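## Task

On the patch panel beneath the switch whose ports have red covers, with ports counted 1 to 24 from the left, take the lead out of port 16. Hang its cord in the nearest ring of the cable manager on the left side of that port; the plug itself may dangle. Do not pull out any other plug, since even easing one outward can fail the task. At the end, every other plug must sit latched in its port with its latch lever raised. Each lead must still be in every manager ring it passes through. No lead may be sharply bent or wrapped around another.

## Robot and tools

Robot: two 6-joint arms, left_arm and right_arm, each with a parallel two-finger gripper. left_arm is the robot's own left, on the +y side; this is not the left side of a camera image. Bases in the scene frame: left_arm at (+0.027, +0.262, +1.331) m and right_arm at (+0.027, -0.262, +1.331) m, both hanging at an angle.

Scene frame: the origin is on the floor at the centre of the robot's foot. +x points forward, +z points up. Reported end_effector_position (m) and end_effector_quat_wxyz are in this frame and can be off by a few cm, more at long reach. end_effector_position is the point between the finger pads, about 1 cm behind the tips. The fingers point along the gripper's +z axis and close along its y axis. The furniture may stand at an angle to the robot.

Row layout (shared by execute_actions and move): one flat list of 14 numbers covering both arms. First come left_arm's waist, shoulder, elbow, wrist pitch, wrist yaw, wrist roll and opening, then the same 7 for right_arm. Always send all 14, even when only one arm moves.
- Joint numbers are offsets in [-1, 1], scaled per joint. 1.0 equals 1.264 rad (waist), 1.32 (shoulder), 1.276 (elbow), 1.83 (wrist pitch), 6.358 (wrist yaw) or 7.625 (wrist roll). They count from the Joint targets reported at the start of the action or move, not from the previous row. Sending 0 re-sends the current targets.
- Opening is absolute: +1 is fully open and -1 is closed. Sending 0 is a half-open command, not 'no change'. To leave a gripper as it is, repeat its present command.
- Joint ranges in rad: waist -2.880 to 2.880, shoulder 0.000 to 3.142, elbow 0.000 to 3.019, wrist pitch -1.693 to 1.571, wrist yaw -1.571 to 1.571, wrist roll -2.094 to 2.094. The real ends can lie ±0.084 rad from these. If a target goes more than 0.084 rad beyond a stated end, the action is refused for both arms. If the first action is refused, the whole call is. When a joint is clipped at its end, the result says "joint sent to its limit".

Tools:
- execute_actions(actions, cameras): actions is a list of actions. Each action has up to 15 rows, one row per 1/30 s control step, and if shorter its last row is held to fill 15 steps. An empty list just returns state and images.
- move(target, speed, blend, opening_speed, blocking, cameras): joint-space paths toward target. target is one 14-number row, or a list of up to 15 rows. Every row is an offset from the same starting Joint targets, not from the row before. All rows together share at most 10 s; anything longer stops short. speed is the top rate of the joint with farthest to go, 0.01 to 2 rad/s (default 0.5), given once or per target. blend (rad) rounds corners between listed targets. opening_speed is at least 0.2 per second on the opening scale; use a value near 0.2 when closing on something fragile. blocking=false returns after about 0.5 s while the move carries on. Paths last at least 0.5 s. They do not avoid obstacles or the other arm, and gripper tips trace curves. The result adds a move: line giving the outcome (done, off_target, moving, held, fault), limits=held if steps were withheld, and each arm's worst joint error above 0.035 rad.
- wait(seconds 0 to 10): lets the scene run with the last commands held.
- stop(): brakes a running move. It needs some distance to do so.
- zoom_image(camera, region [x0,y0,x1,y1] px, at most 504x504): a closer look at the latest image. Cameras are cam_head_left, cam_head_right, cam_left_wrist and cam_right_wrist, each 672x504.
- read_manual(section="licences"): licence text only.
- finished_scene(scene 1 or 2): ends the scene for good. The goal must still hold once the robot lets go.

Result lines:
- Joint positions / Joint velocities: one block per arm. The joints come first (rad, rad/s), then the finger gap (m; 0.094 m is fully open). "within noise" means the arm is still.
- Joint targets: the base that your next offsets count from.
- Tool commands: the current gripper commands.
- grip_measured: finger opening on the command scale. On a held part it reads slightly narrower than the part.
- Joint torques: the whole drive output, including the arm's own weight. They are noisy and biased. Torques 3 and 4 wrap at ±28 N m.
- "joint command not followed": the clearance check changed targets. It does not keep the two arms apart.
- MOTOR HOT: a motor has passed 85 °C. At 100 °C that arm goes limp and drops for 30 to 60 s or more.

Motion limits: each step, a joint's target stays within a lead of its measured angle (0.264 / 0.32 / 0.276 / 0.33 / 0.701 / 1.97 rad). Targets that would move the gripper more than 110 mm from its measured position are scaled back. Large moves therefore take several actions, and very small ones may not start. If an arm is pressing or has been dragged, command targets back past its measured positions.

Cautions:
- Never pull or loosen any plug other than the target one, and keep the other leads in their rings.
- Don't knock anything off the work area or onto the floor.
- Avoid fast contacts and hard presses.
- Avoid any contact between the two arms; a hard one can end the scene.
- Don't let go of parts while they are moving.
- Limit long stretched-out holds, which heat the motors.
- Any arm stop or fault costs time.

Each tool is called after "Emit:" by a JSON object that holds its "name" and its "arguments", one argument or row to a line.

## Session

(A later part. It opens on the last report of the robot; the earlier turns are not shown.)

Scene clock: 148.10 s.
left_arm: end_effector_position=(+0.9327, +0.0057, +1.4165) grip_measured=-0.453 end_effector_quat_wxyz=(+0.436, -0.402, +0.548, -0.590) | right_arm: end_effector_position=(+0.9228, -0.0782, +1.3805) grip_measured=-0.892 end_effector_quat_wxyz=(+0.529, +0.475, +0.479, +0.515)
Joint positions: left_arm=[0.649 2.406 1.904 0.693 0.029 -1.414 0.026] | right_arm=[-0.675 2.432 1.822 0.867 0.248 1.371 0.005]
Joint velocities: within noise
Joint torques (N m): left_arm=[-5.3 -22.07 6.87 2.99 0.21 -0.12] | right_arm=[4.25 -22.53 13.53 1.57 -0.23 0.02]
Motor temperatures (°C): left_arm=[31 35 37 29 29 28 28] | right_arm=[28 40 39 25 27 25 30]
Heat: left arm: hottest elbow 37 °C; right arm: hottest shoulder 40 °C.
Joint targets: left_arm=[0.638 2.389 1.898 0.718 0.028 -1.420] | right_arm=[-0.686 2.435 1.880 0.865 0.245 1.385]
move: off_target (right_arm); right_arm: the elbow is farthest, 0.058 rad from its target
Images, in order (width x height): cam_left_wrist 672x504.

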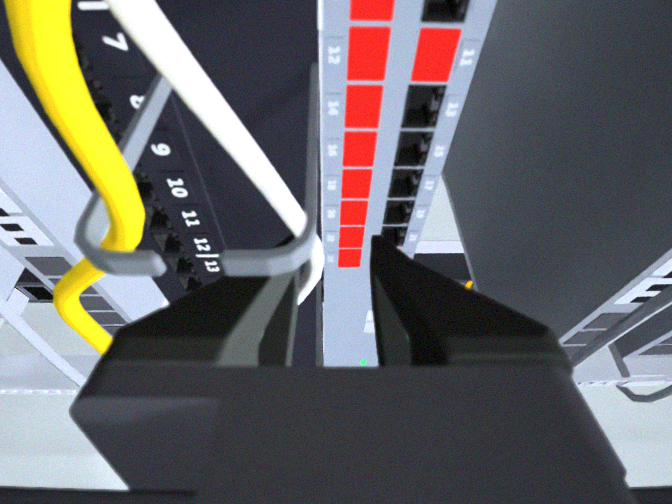

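Emit:
{"name": "move", "arguments": {
  "target": [0,0,-0.030,0.01,0,0,-0.45,0,0,0,0,0,0,-0.9],
  "speed": 0.1,
  "cameras": ["cam_left_wrist"]
}}

Emit:
{"name": "zoom_image", "arguments": {
  "camera": "cam_left_wrist",
  "region": [60, 100, 460, 400]
}}

Scene clock: 149.27 s.
left_arm: end_effector_position=(+0.9237, +0.0037, +1.4038) grip_measured=-0.453 end_effector_quat_wxyz=(+0.432, -0.404, +0.553, -0.587) | right_arm: end_effector_position=(+0.9228, -0.0782, +1.3805) grip_measured=-0.892 end_effector_quat_wxyz=(+0.529, +0.475, +0.479, +0.515)
Joint positions: left_arm=[0.647 2.404 1.867 0.715 0.029 -1.414 0.026] | right_arm=[-0.675 2.432 1.822 0.867 0.248 1.371 0.005]
Joint velocities: within noise
Joint torques (N m): left_arm=[-5.07 -22.77 6.52 2.76 0.18 -0.07] | right_arm=[4.19 -22.59 13.57 1.58 -0.23 0.05]
Motor temperatures (°C): left_arm=[31 36 37 29 29 28 28] | right_arm=[28 40 39 25 27 25 30]
Heat: left arm: hottest elbow 37 °C; right arm: hottest shoulder 40 °C.
Joint targets: left_arm=[0.638 2.389 1.859 0.737 0.028 -1.420] | right_arm=[-0.686 2.435 1.880 0.865 0.245 1.385]
move: off_target (right_arm); right_arm: the elbow is farthest, 0.058 rad from its target
Images, in order (width x height): cam_left_wrist 672x504.

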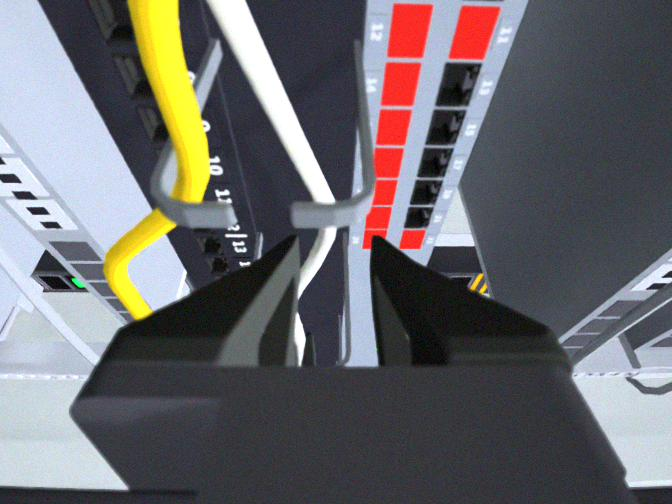

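Scaled by 1.260 from the camera's 672x504 image, which has a finer 960x720 frame.

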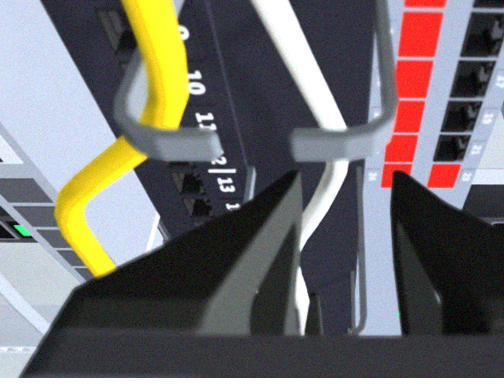

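Emit:
{"name": "move", "arguments": {
  "target": [-0.003,-0.015,-0.045,0.022,0,0,-0.45,0,0,0,0,0,0,-0.9],
  "speed": 0.1,
  "cameras": ["cam_left_wrist"]
}}

Emit:
{"name": "zoom_image", "arguments": {
  "camera": "cam_left_wrist",
  "region": [60, 100, 460, 400]
}}

Scene clock: 150.60 s.
left_arm: end_effector_position=(+0.9108, +0.0034, +1.4012) grip_measured=-0.453 end_effector_quat_wxyz=(+0.431, -0.402, +0.552, -0.589) | right_arm: end_effector_position=(+0.9228, -0.0782, +1.3805) grip_measured=-0.892 end_effector_quat_wxyz=(+0.529, +0.475, +0.479, +0.515)
Joint positions: left_arm=[0.643 2.384 1.81 0.755 0.029 -1.414 0.026] | right_arm=[-0.675 2.432 1.822 0.867 0.248 1.371 0.005]
Joint velocities: within noise
Joint torques (N m): left_arm=[-5.54 -21.42 6.41 2.93 0.24 -0.09] | right_arm=[4.13 -22.95 13.56 1.57 -0.21 0.03]
Motor temperatures (°C): left_arm=[31 36 37 29 29 28 28] | right_arm=[28 40 39 25 27 25 30]
Heat: left arm: hottest elbow 37 °C; right arm: hottest shoulder 40 °C.
Joint targets: left_arm=[0.634 2.369 1.802 0.777 0.028 -1.420] | right_arm=[-0.686 2.435 1.880 0.865 0.245 1.385]
move: off_target (right_arm); right_arm: the elbow is farthest, 0.058 rad from its target
Images, in order (width x height): cam_left_wrist 672x504.

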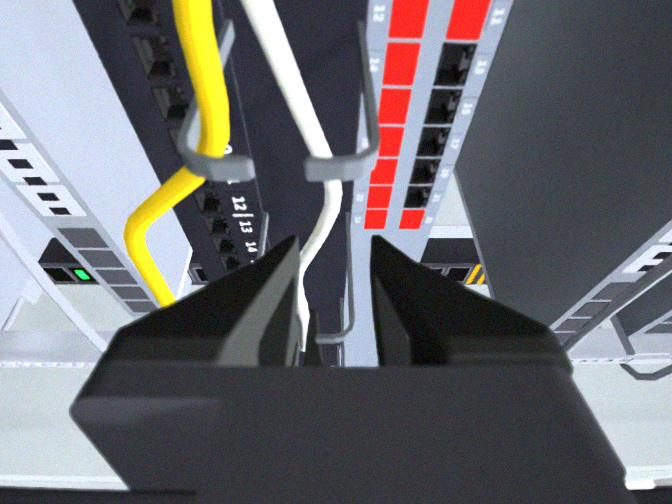

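Scaled by 1.260 from the camera's 672x504 image, which has a finer 960x720 frame.

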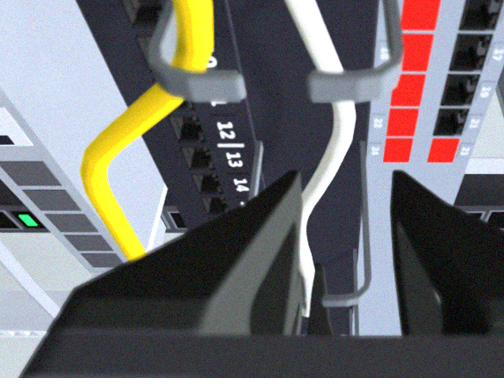

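Emit:
{"name": "move", "arguments": {
  "target": [-0.020,-0.098,-0.205,0.087,-0.005,0,-0.45,0,0,0,0,0,0,-0.9],
  "speed": 0.2,
  "cameras": ["cam_left_wrist","cam_head_left","cam_head_right"]
}}

Emit:
{"name": "zoom_image", "arguments": {
  "camera": "cam_left_wrist",
  "region": [160, 60, 460, 360]
}}

Emit:
{"name": "zoom_image", "arguments": {
  "camera": "cam_head_left",
  "region": [320, 260, 400, 320]
}}

Scene clock: 152.70 s.
left_arm: end_effector_position=(+0.8489, +0.0068, +1.4184) grip_measured=-0.453 end_effector_quat_wxyz=(+0.438, -0.400, +0.541, -0.596) | right_arm: end_effector_position=(+0.9228, -0.0782, +1.3805) grip_measured=-0.892 end_effector_quat_wxyz=(+0.529, +0.475, +0.479, +0.515)
Joint positions: left_arm=[0.617 2.253 1.548 0.914 0 -1.414 0.026] | right_arm=[-0.675 2.432 1.822 0.867 0.248 1.371 0.005]
Joint velocities: left_arm=[-0.024 -0.015 -0.002 0.022 -0.198 0.037 0] | right_arm=[within noise]
Joint torques (N m): left_arm=[-4.19 -18.9 5.63 3.06 0.11 -0.04] | right_arm=[3.72 -22.71 13.63 1.58 -0.21 0.03]
Motor temperatures (°C): left_arm=[31 36 37 29 29 28 28] | right_arm=[28 39 39 25 27 25 30]
Heat: left arm: hottest elbow 37 °C; right arm: hottest shoulder 39 °C.
Joint targets: left_arm=[0.609 2.240 1.540 0.936 -0.004 -1.420] | right_arm=[-0.686 2.435 1.880 0.865 0.245 1.385]
move: off_target (right_arm); right_arm: the elbow is farthest, 0.058 rad from its target
Images, in order (width x height): cam_head_left 672x504, cam_head_right 672x504, cam_left_wrist 672x504.

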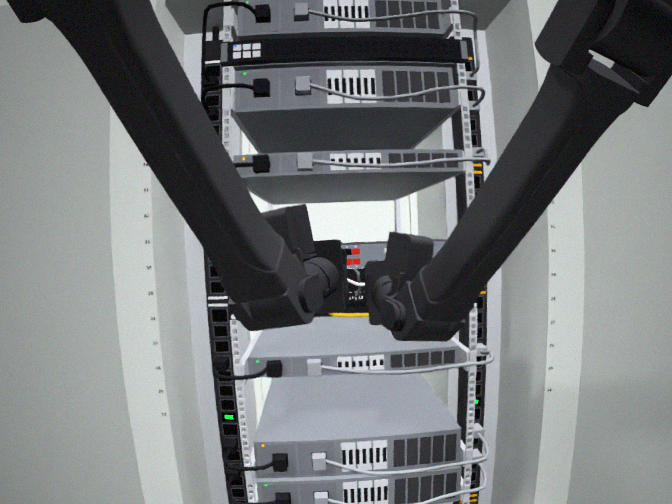

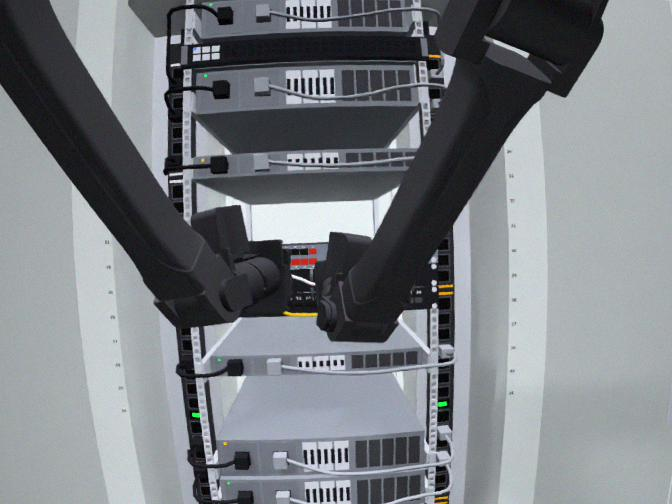

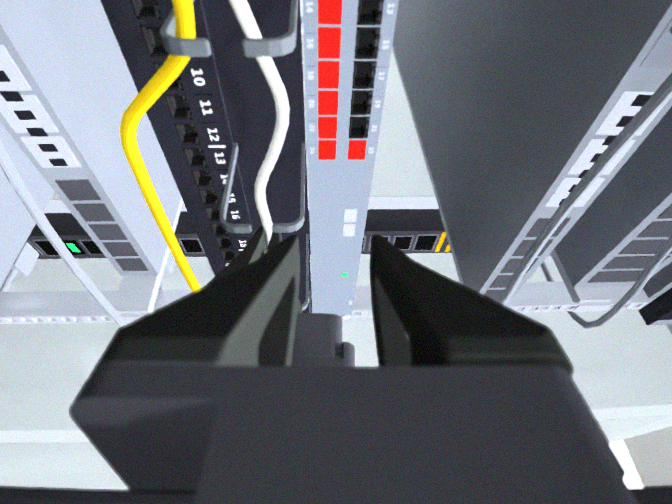

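Scaled by 1.680 from the camera's 672x504 image, which has a finer 960x720 frame.

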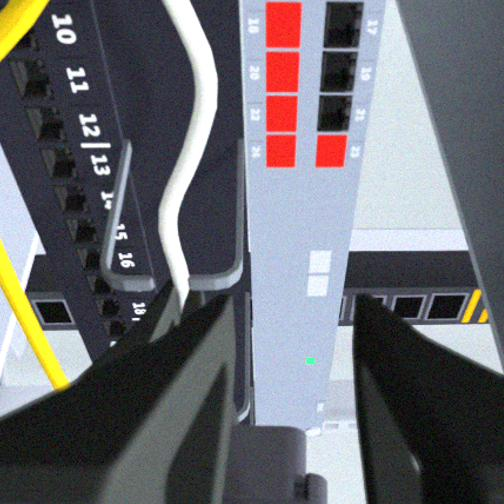

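Scaled by 6.300 from the camera's 672x504 image, which has a finer 960x720 frame.

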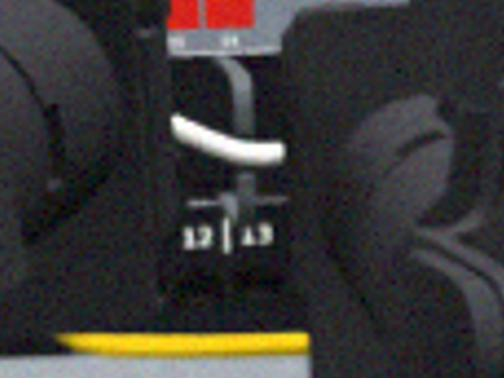

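Emit:
{"name": "move", "arguments": {
  "target": [
    [0.047,-0.086,-0.2,0.037,-0.03,0,-0.45,0,0,0,0,0,0,-0.9],
    [0.047,-0.086,-0.2,0.037,-0.0406,0.2067,-0.45,0,0,0,0,0,0,-0.9]
  ],
  "speed": [0.3,0.8],
  "blend": 0.05,
  "cameras": ["cam_left_wrist"]
}}

Emit:
{"name": "zoom_image", "arguments": {
  "camera": "cam_left_wrist",
  "region": [300, 50, 636, 302]
}}

Scene clock: 157.00 s.
left_arm: end_effector_position=(+0.7997, +0.1008, +1.3884) grip_measured=-0.453 end_effector_quat_wxyz=(+0.698, +0.004, +0.716, -0.006) | right_arm: end_effector_position=(+0.9228, -0.0782, +1.3805) grip_measured=-0.892 end_effector_quat_wxyz=(+0.529, +0.475, +0.479, +0.515)
Joint positions: left_arm=[0.661 2.139 1.292 0.982 -0.259 0.149 0.026] | right_arm=[-0.675 2.432 1.822 0.867 0.248 1.371 0.005]
Joint velocities: within noise
Joint torques (N m): left_arm=[-3.02 -16.97 4.66 2.92 0.06 -0.03] | right_arm=[4.19 -22.89 13.57 1.61 -0.23 0.05]
Motor temperatures (°C): left_arm=[31 36 36 30 29 28 28] | right_arm=[28 39 39 25 27 25 30]
Heat: left arm: hottest shoulder 36 °C; right arm: hottest shoulder 39 °C.
Joint targets: left_arm=[0.668 2.127 1.285 1.004 -0.262 0.156] | right_arm=[-0.686 2.435 1.880 0.865 0.245 1.385]
move: off_target (right_arm); right_arm: the elbow is farthest, 0.058 rad from its target
Images, in order (width x height): cam_left_wrist 672x504.

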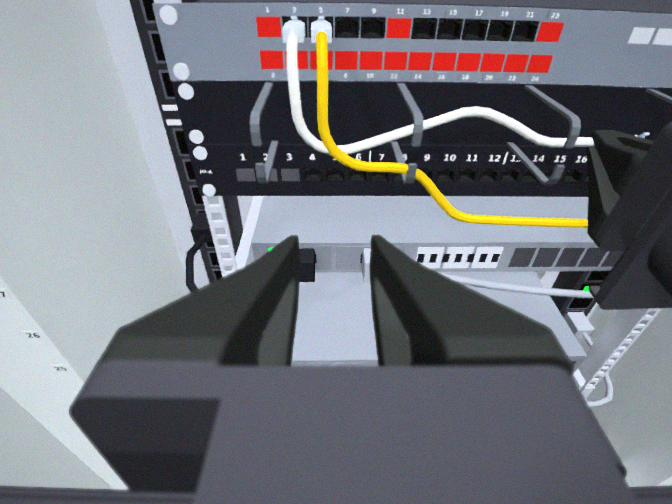

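Scaled by 1.500 from the camera's 672x504 image, which has a finer 960x720 frame.

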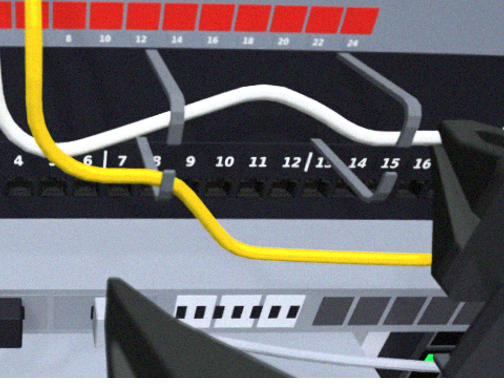

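Emit:
{"name": "zoom_image", "arguments": {
  "camera": "cam_left_wrist",
  "region": [500, 80, 640, 200]
}}

Scaled by 3.600 from the camera's 672x504 image, which has a finer 960x720 frame.

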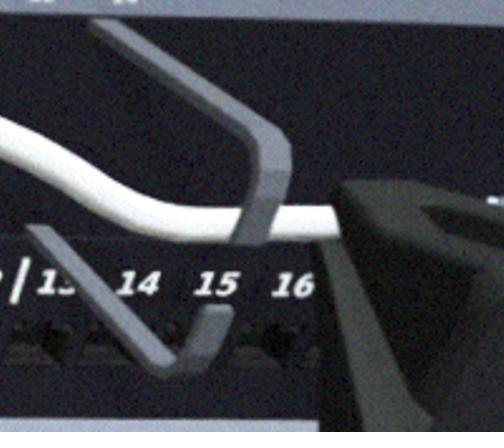

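Emit:
{"name": "move", "arguments": {
  "target": [0,0,0,0,0,0,-0.45,0,0,0,0,0,0,-0.72],
  "opening_speed": 0.2,
  "cameras": ["cam_left_wrist","cam_right_wrist"]
}}

Emit:
{"name": "zoom_image", "arguments": {
  "camera": "cam_left_wrist",
  "region": [300, 50, 636, 302]
}}

Scene clock: 158.70 s.
left_arm: end_effector_position=(+0.7997, +0.1008, +1.3884) grip_measured=-0.453 end_effector_quat_wxyz=(+0.698, +0.004, +0.716, -0.006) | right_arm: end_effector_position=(+0.9228, -0.0782, +1.3805) grip_measured=-0.723 end_effector_quat_wxyz=(+0.529, +0.475, +0.479, +0.515)
Joint positions: left_arm=[0.661 2.139 1.292 0.982 -0.259 0.15 0.026] | right_arm=[-0.675 2.432 1.822 0.867 0.248 1.371 0.013]
Joint velocities: within noise
Joint torques (N m): left_arm=[-2.84 -17.38 4.79 2.93 0.08 -0.06] | right_arm=[4.19 -22.77 13.55 1.55 -0.22 0.03]
Motor temperatures (°C): left_arm=[31 36 36 30 29 28 28] | right_arm=[28 39 39 25 27 25 30]
Heat: left arm: hottest shoulder 36 °C; right arm: hottest shoulder 39 °C.
Joint targets: left_arm=[0.668 2.127 1.285 1.004 -0.262 0.156] | right_arm=[-0.686 2.435 1.880 0.865 0.245 1.385]
move: off_target (right_arm); right_arm: the elbow is farthest, 0.058 rad from its target
Images, in order (width x height): cam_left_wrist 672x504, cam_right_wrist 672x504.

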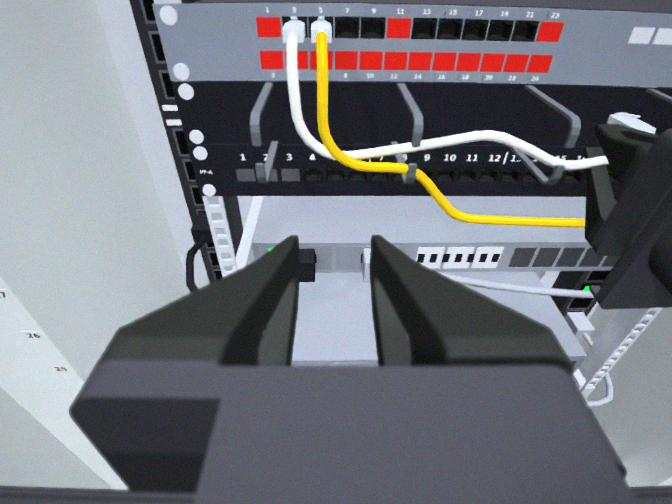

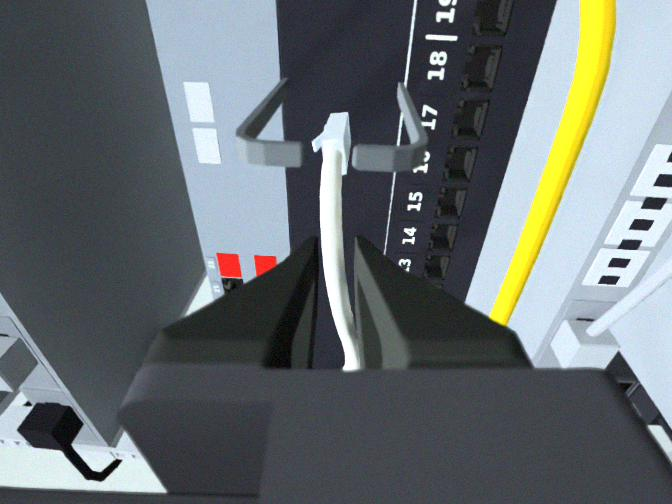

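Scaled by 1.500 from the camera's 672x504 image, which has a finer 960x720 frame.

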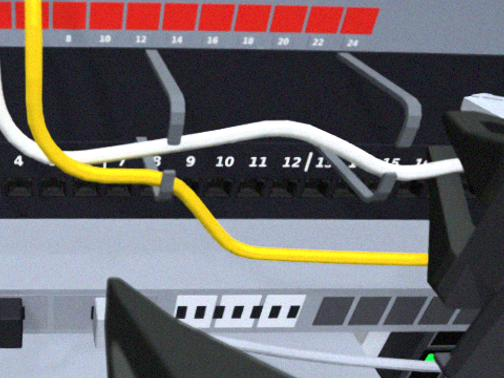

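Emit:
{"name": "zoom_image", "arguments": {
  "camera": "cam_left_wrist",
  "region": [500, 80, 640, 200]
}}

Emit:
{"name": "zoom_image", "arguments": {
  "camera": "cam_left_wrist",
  "region": [360, 80, 500, 200]
}}

Emit:
{"name": "zoom_image", "arguments": {
  "camera": "cam_right_wrist",
  "region": [200, 60, 460, 320]
}}

Scaled by 3.600 from the camera's 672x504 image, which has a finer 960x720 frame.

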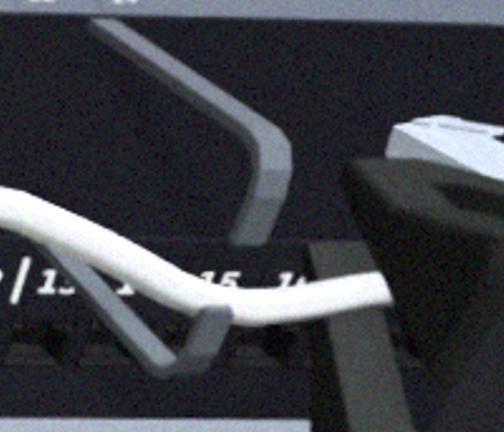

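Scaled by 3.600 from the camera's 672x504 image, which has a finer 960x720 frame.

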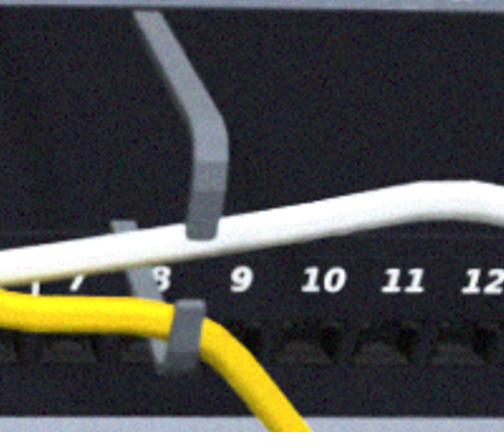

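Scaled by 1.938 from the camera's 672x504 image, which has a finer 960x720 frame.

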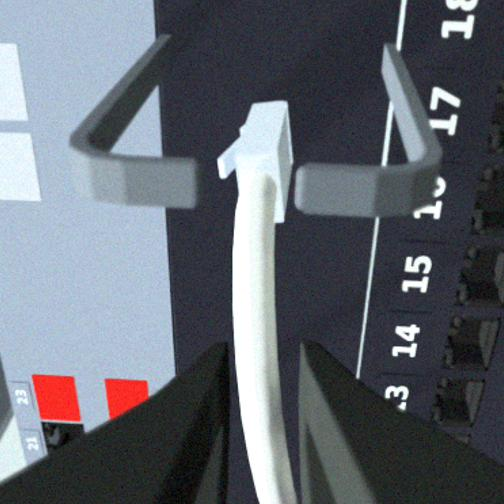

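Emit:
{"name": "move", "arguments": {
  "target": [0,0,0,0,0,0,-0.45,0,0,0,0,0,0,-0.58],
  "opening_speed": 0.2,
  "cameras": ["cam_left_wrist","cam_right_wrist"]
}}

Emit:
{"name": "zoom_image", "arguments": {
  "camera": "cam_left_wrist",
  "region": [480, 60, 640, 220]
}}

Emit:
{"name": "zoom_image", "arguments": {
  "camera": "cam_right_wrist",
  "region": [200, 60, 460, 320]
}}

Scene clock: 160.63 s.
left_arm: end_effector_position=(+0.7997, +0.1009, +1.3887) grip_measured=-0.453 end_effector_quat_wxyz=(+0.698, +0.004, +0.716, -0.006) | right_arm: end_effector_position=(+0.9228, -0.0781, +1.3805) grip_measured=-0.583 end_effector_quat_wxyz=(+0.529, +0.474, +0.479, +0.515)
Joint positions: left_arm=[0.661 2.139 1.292 0.982 -0.259 0.15 0.026] | right_arm=[-0.675 2.432 1.822 0.867 0.248 1.371 0.02]
Joint velocities: within noise
Joint torques (N m): left_arm=[-2.96 -17.26 4.71 2.82 0.05 -0.07] | right_arm=[4.25 -22.3 13.59 1.61 -0.21 0.03]
Motor temperatures (°C): left_arm=[31 37 36 30 29 28 28] | right_arm=[28 39 39 25 27 25 30]
Heat: left arm: hottest shoulder 37 °C; right arm: hottest shoulder 39 °C.
Joint targets: left_arm=[0.668 2.127 1.285 1.004 -0.262 0.156] | right_arm=[-0.686 2.435 1.880 0.865 0.245 1.385]
move: off_target (right_arm); right_arm: the elbow is farthest, 0.058 rad from its target
Images, in order (width x height): cam_left_wrist 672x504, cam_right_wrist 672x504.

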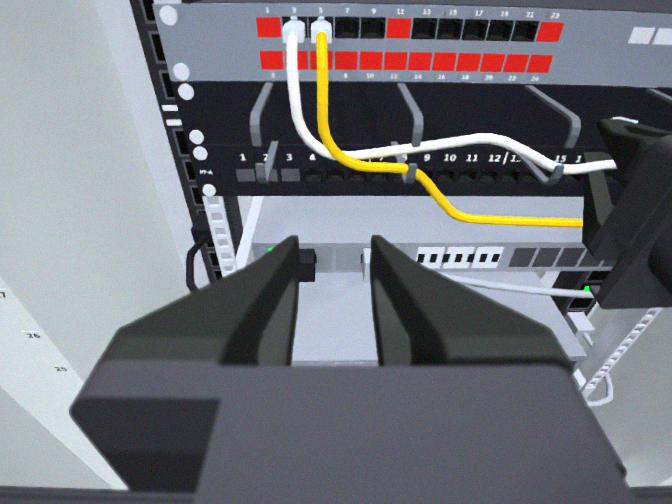

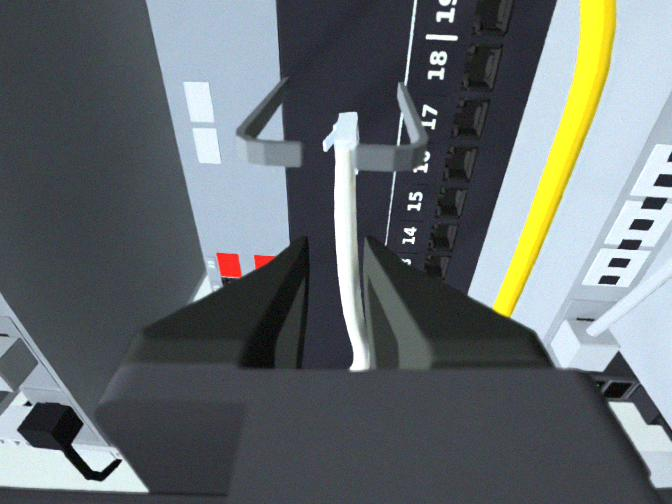

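Scaled by 3.150 from the camera's 672x504 image, which has a finer 960x720 frame.

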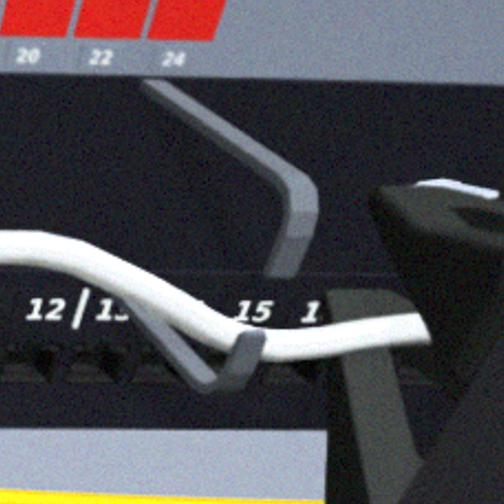

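Scaled by 1.938 from the camera's 672x504 image, which has a finer 960x720 frame.

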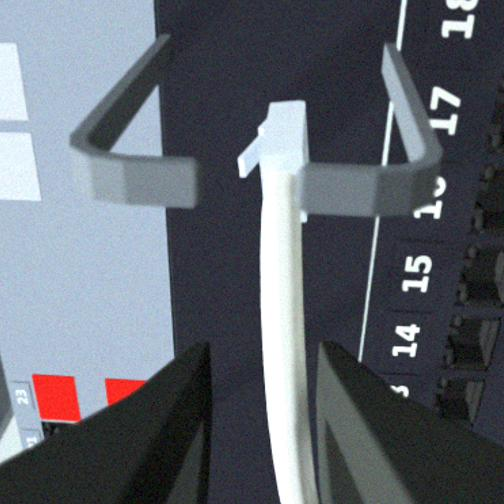

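Emit:
{"name": "move", "arguments": {
  "target": [0,0,0,0,0,0,-0.45,0.0419,-0.1235,-0.279,0.1055,0.0042,0,-0.58],
  "speed": 0.12,
  "cameras": ["cam_left_wrist","cam_right_wrist"]
}}

Emit:
{"name": "zoom_image", "arguments": {
  "camera": "cam_left_wrist",
  "region": [480, 60, 640, 220]
}}

Emit:
{"name": "zoom_image", "arguments": {
  "camera": "cam_right_wrist",
  "region": [200, 20, 460, 280]
}}

Scene clock: 165.20 s.
left_arm: end_effector_position=(+0.7997, +0.1009, +1.3887) grip_measured=-0.453 end_effector_quat_wxyz=(+0.698, +0.004, +0.716, -0.006) | right_arm: end_effector_position=(+0.8517, -0.0827, +1.3784) grip_measured=-0.582 end_effector_quat_wxyz=(+0.528, +0.477, +0.479, +0.515)
Joint positions: left_arm=[0.661 2.139 1.292 0.982 -0.259 0.15 0.026] | right_arm=[-0.655 2.309 1.526 1.038 0.27 1.371 0.02]
Joint velocities: within noise
Joint torques (N m): left_arm=[-2.55 -17.2 4.63 2.84 0.06 -0.05] | right_arm=[6.71 -23.77 7.19 2.48 -0.01 0.02]
Motor temperatures (°C): left_arm=[31 37 35 30 29 28 28] | right_arm=[28 39 39 26 27 25 30]
Heat: left arm: hottest shoulder 37 °C; right arm: hottest shoulder 39 °C.
Joint targets: left_arm=[0.668 2.127 1.285 1.004 -0.262 0.156] | right_arm=[-0.633 2.272 1.524 1.058 0.272 1.385]
move: off_target (right_arm); right_arm: the shoulder is farthest, 0.037 rad from its target
Images, in order (width x height): cam_left_wrist 672x504, cam_right_wrist 672x504.

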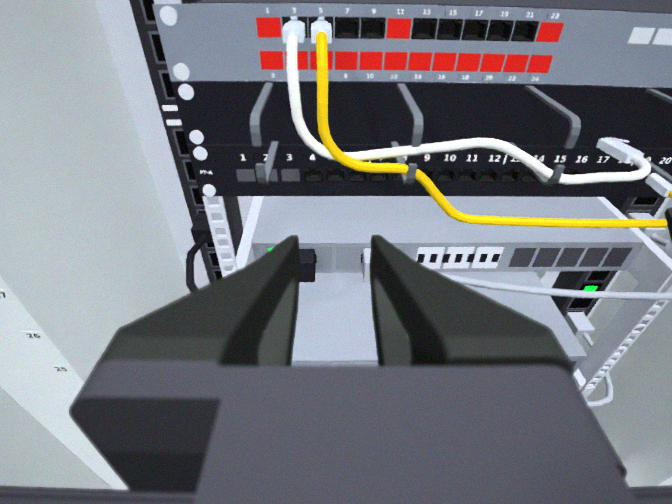

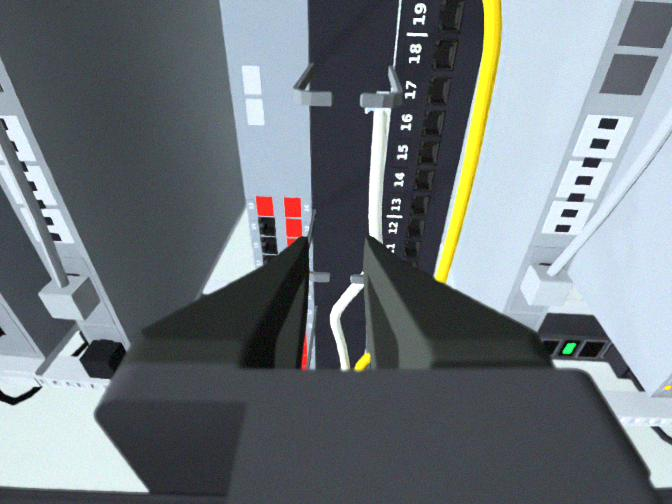

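Scaled by 3.150 from the camera's 672x504 image, which has a finer 960x720 frame.

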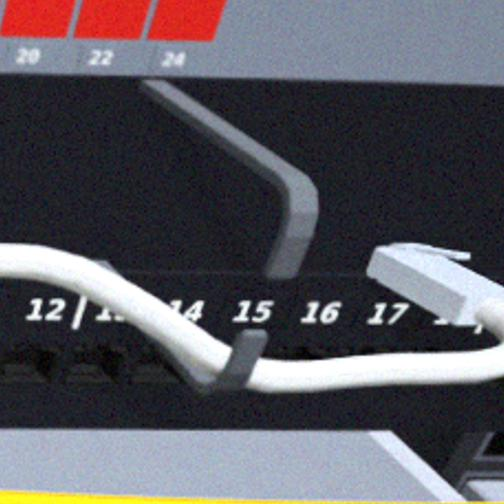

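Scaled by 1.938 from the camera's 672x504 image, which has a finer 960x720 frame.

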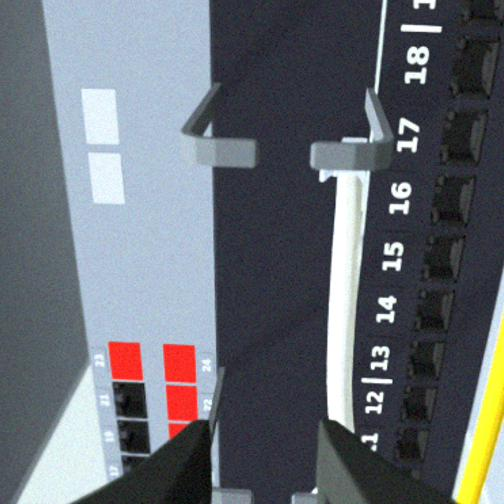

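Emit:
{"name": "move", "arguments": {
  "target": [
    [0,0,0,0,0,0,-0.45,-0.03,-0.098,-0.227,0.0874,0,0,-0.58],
    [0,0,0,0,0,0,-0.45,-0.03,-0.098,-0.227,0.0874,0,-0.202,-0.58]
  ],
  "speed": [0.4,0.9],
  "blend": 0.05,
  "cameras": ["cam_left_wrist","cam_right_wrist"]
}}

Emit:
{"name": "zoom_image", "arguments": {
  "camera": "cam_left_wrist",
  "region": [480, 60, 672, 220]
}}

Emit:
{"name": "zoom_image", "arguments": {
  "camera": "cam_right_wrist",
  "region": [100, 20, 436, 280]
}}

Scene clock: 169.70 s.
left_arm: end_effector_position=(+0.7997, +0.1009, +1.3887) grip_measured=-0.453 end_effector_quat_wxyz=(+0.698, +0.004, +0.716, -0.006) | right_arm: end_effector_position=(+0.7763, -0.1058, +1.3879) grip_measured=-0.582 end_effector_quat_wxyz=(+0.738, +0.019, +0.674, +0.013)
Joint positions: left_arm=[0.661 2.139 1.292 0.982 -0.259 0.15 0.026] | right_arm=[-0.655 2.176 1.236 1.199 0.27 -0.14 0.02]
Joint velocities: within noise
Joint torques (N m): left_arm=[-2.67 -17.32 4.64 2.86 0.11 -0.01] | right_arm=[2.78 -21.25 5.97 2.48 -0.02 -0.17]
Motor temperatures (°C): left_arm=[31 38 35 30 29 28 28] | right_arm=[28 40 39 26 27 25 30]
Heat: left arm: hottest shoulder 38 °C; right arm: hottest shoulder 40 °C.
Joint targets: left_arm=[0.668 2.127 1.285 1.004 -0.262 0.156] | right_arm=[-0.671 2.143 1.234 1.218 0.272 -0.155]
move: done
Images, in order (width x height): cam_left_wrist 672x504, cam_right_wrist 672x504.

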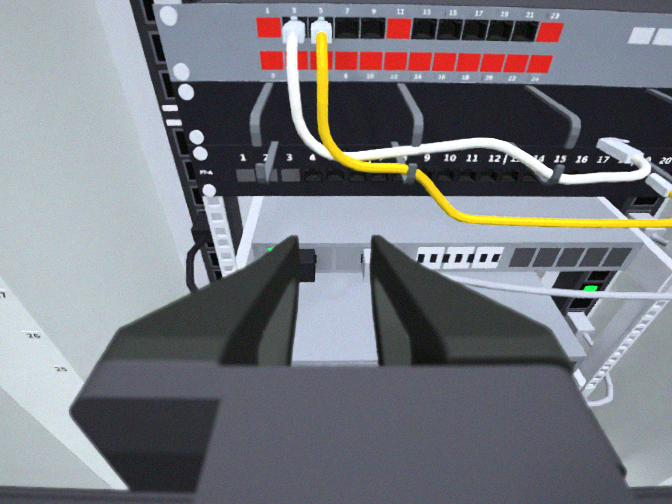

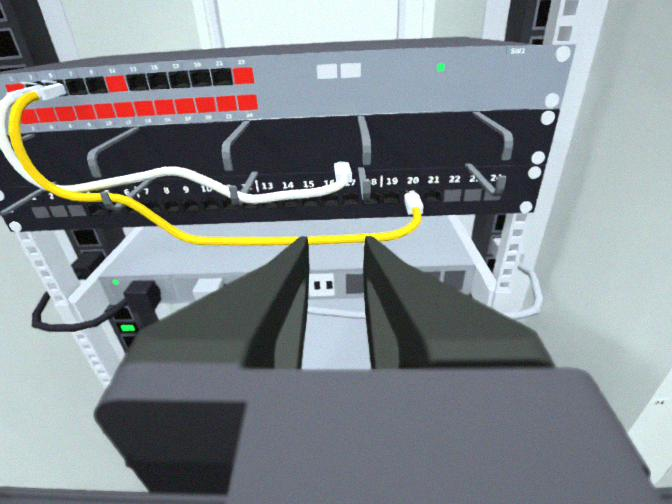

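Scaled by 2.625 from the camera's 672x504 image, which has a finer 960x720 frame.

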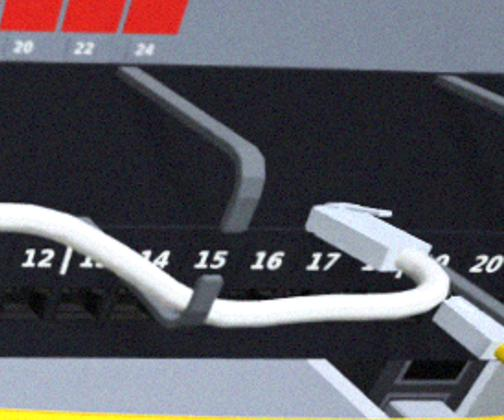

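Scaled by 1.500 from the camera's 672x504 image, which has a finer 960x720 frame.

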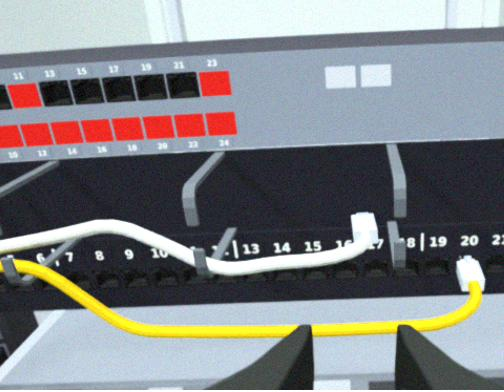

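Emit:
{"name": "zoom_image", "arguments": {
  "camera": "cam_right_wrist",
  "region": [200, 130, 400, 260]
}}

Emit:
{"name": "zoom_image", "arguments": {
  "camera": "cam_right_wrist",
  "region": [0, 70, 200, 250]
}}

Emit:
{"name": "zoom_image", "arguments": {
  "camera": "cam_left_wrist",
  "region": [240, 60, 440, 220]
}}

Scaled by 2.520 from the camera's 672x504 image, which has a finer 960x720 frame.

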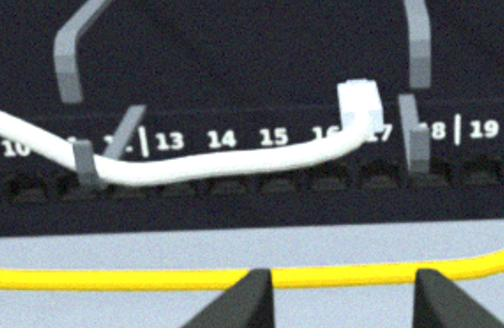

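Scaled by 2.520 from the camera's 672x504 image, which has a finer 960x720 frame.

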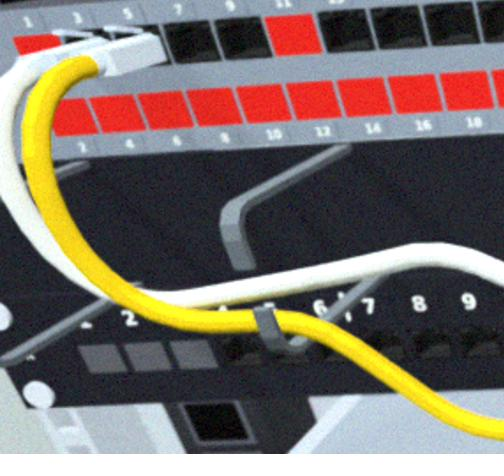

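Scaled by 2.520 from the camera's 672x504 image, which has a finer 960x720 frame.

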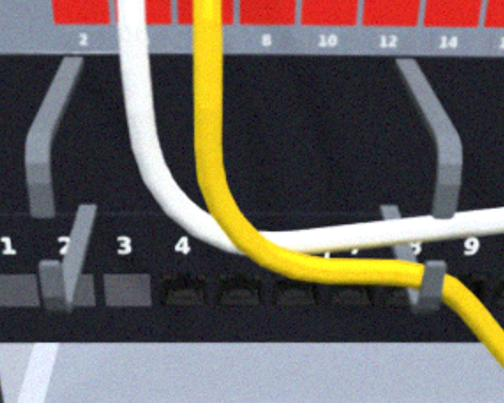

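Emit:
{"name": "zoom_image", "arguments": {
  "camera": "cam_right_wrist",
  "region": [360, 150, 460, 250]
}}

Emit:
{"name": "zoom_image", "arguments": {
  "camera": "cam_left_wrist",
  "region": [380, 110, 460, 190]
}}

Emit:
{"name": "zoom_image", "arguments": {
  "camera": "cam_left_wrist",
  "region": [250, 0, 350, 80]
}}

Scaled by 5.040 from the camera's 672x504 image, which has a finer 960x720 frame.

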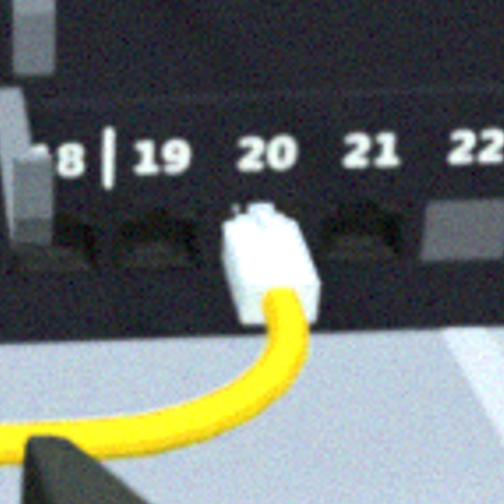

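Scaled by 6.300 from the camera's 672x504 image, which has a finer 960x720 frame.

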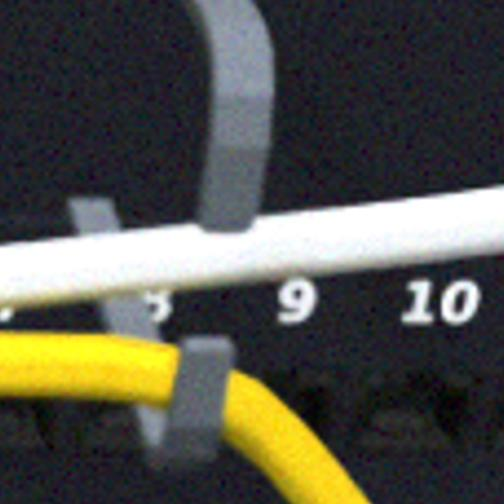

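Scaled by 5.040 from the camera's 672x504 image, which has a finer 960x720 frame.

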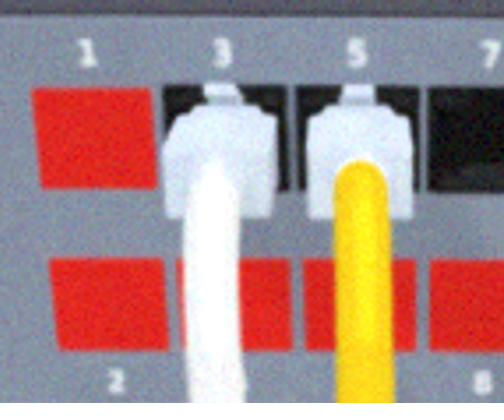

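Emit:
{"name": "finished_scene", "arguments": {
  "scene": 1
}}

The scene is finished: the task was done.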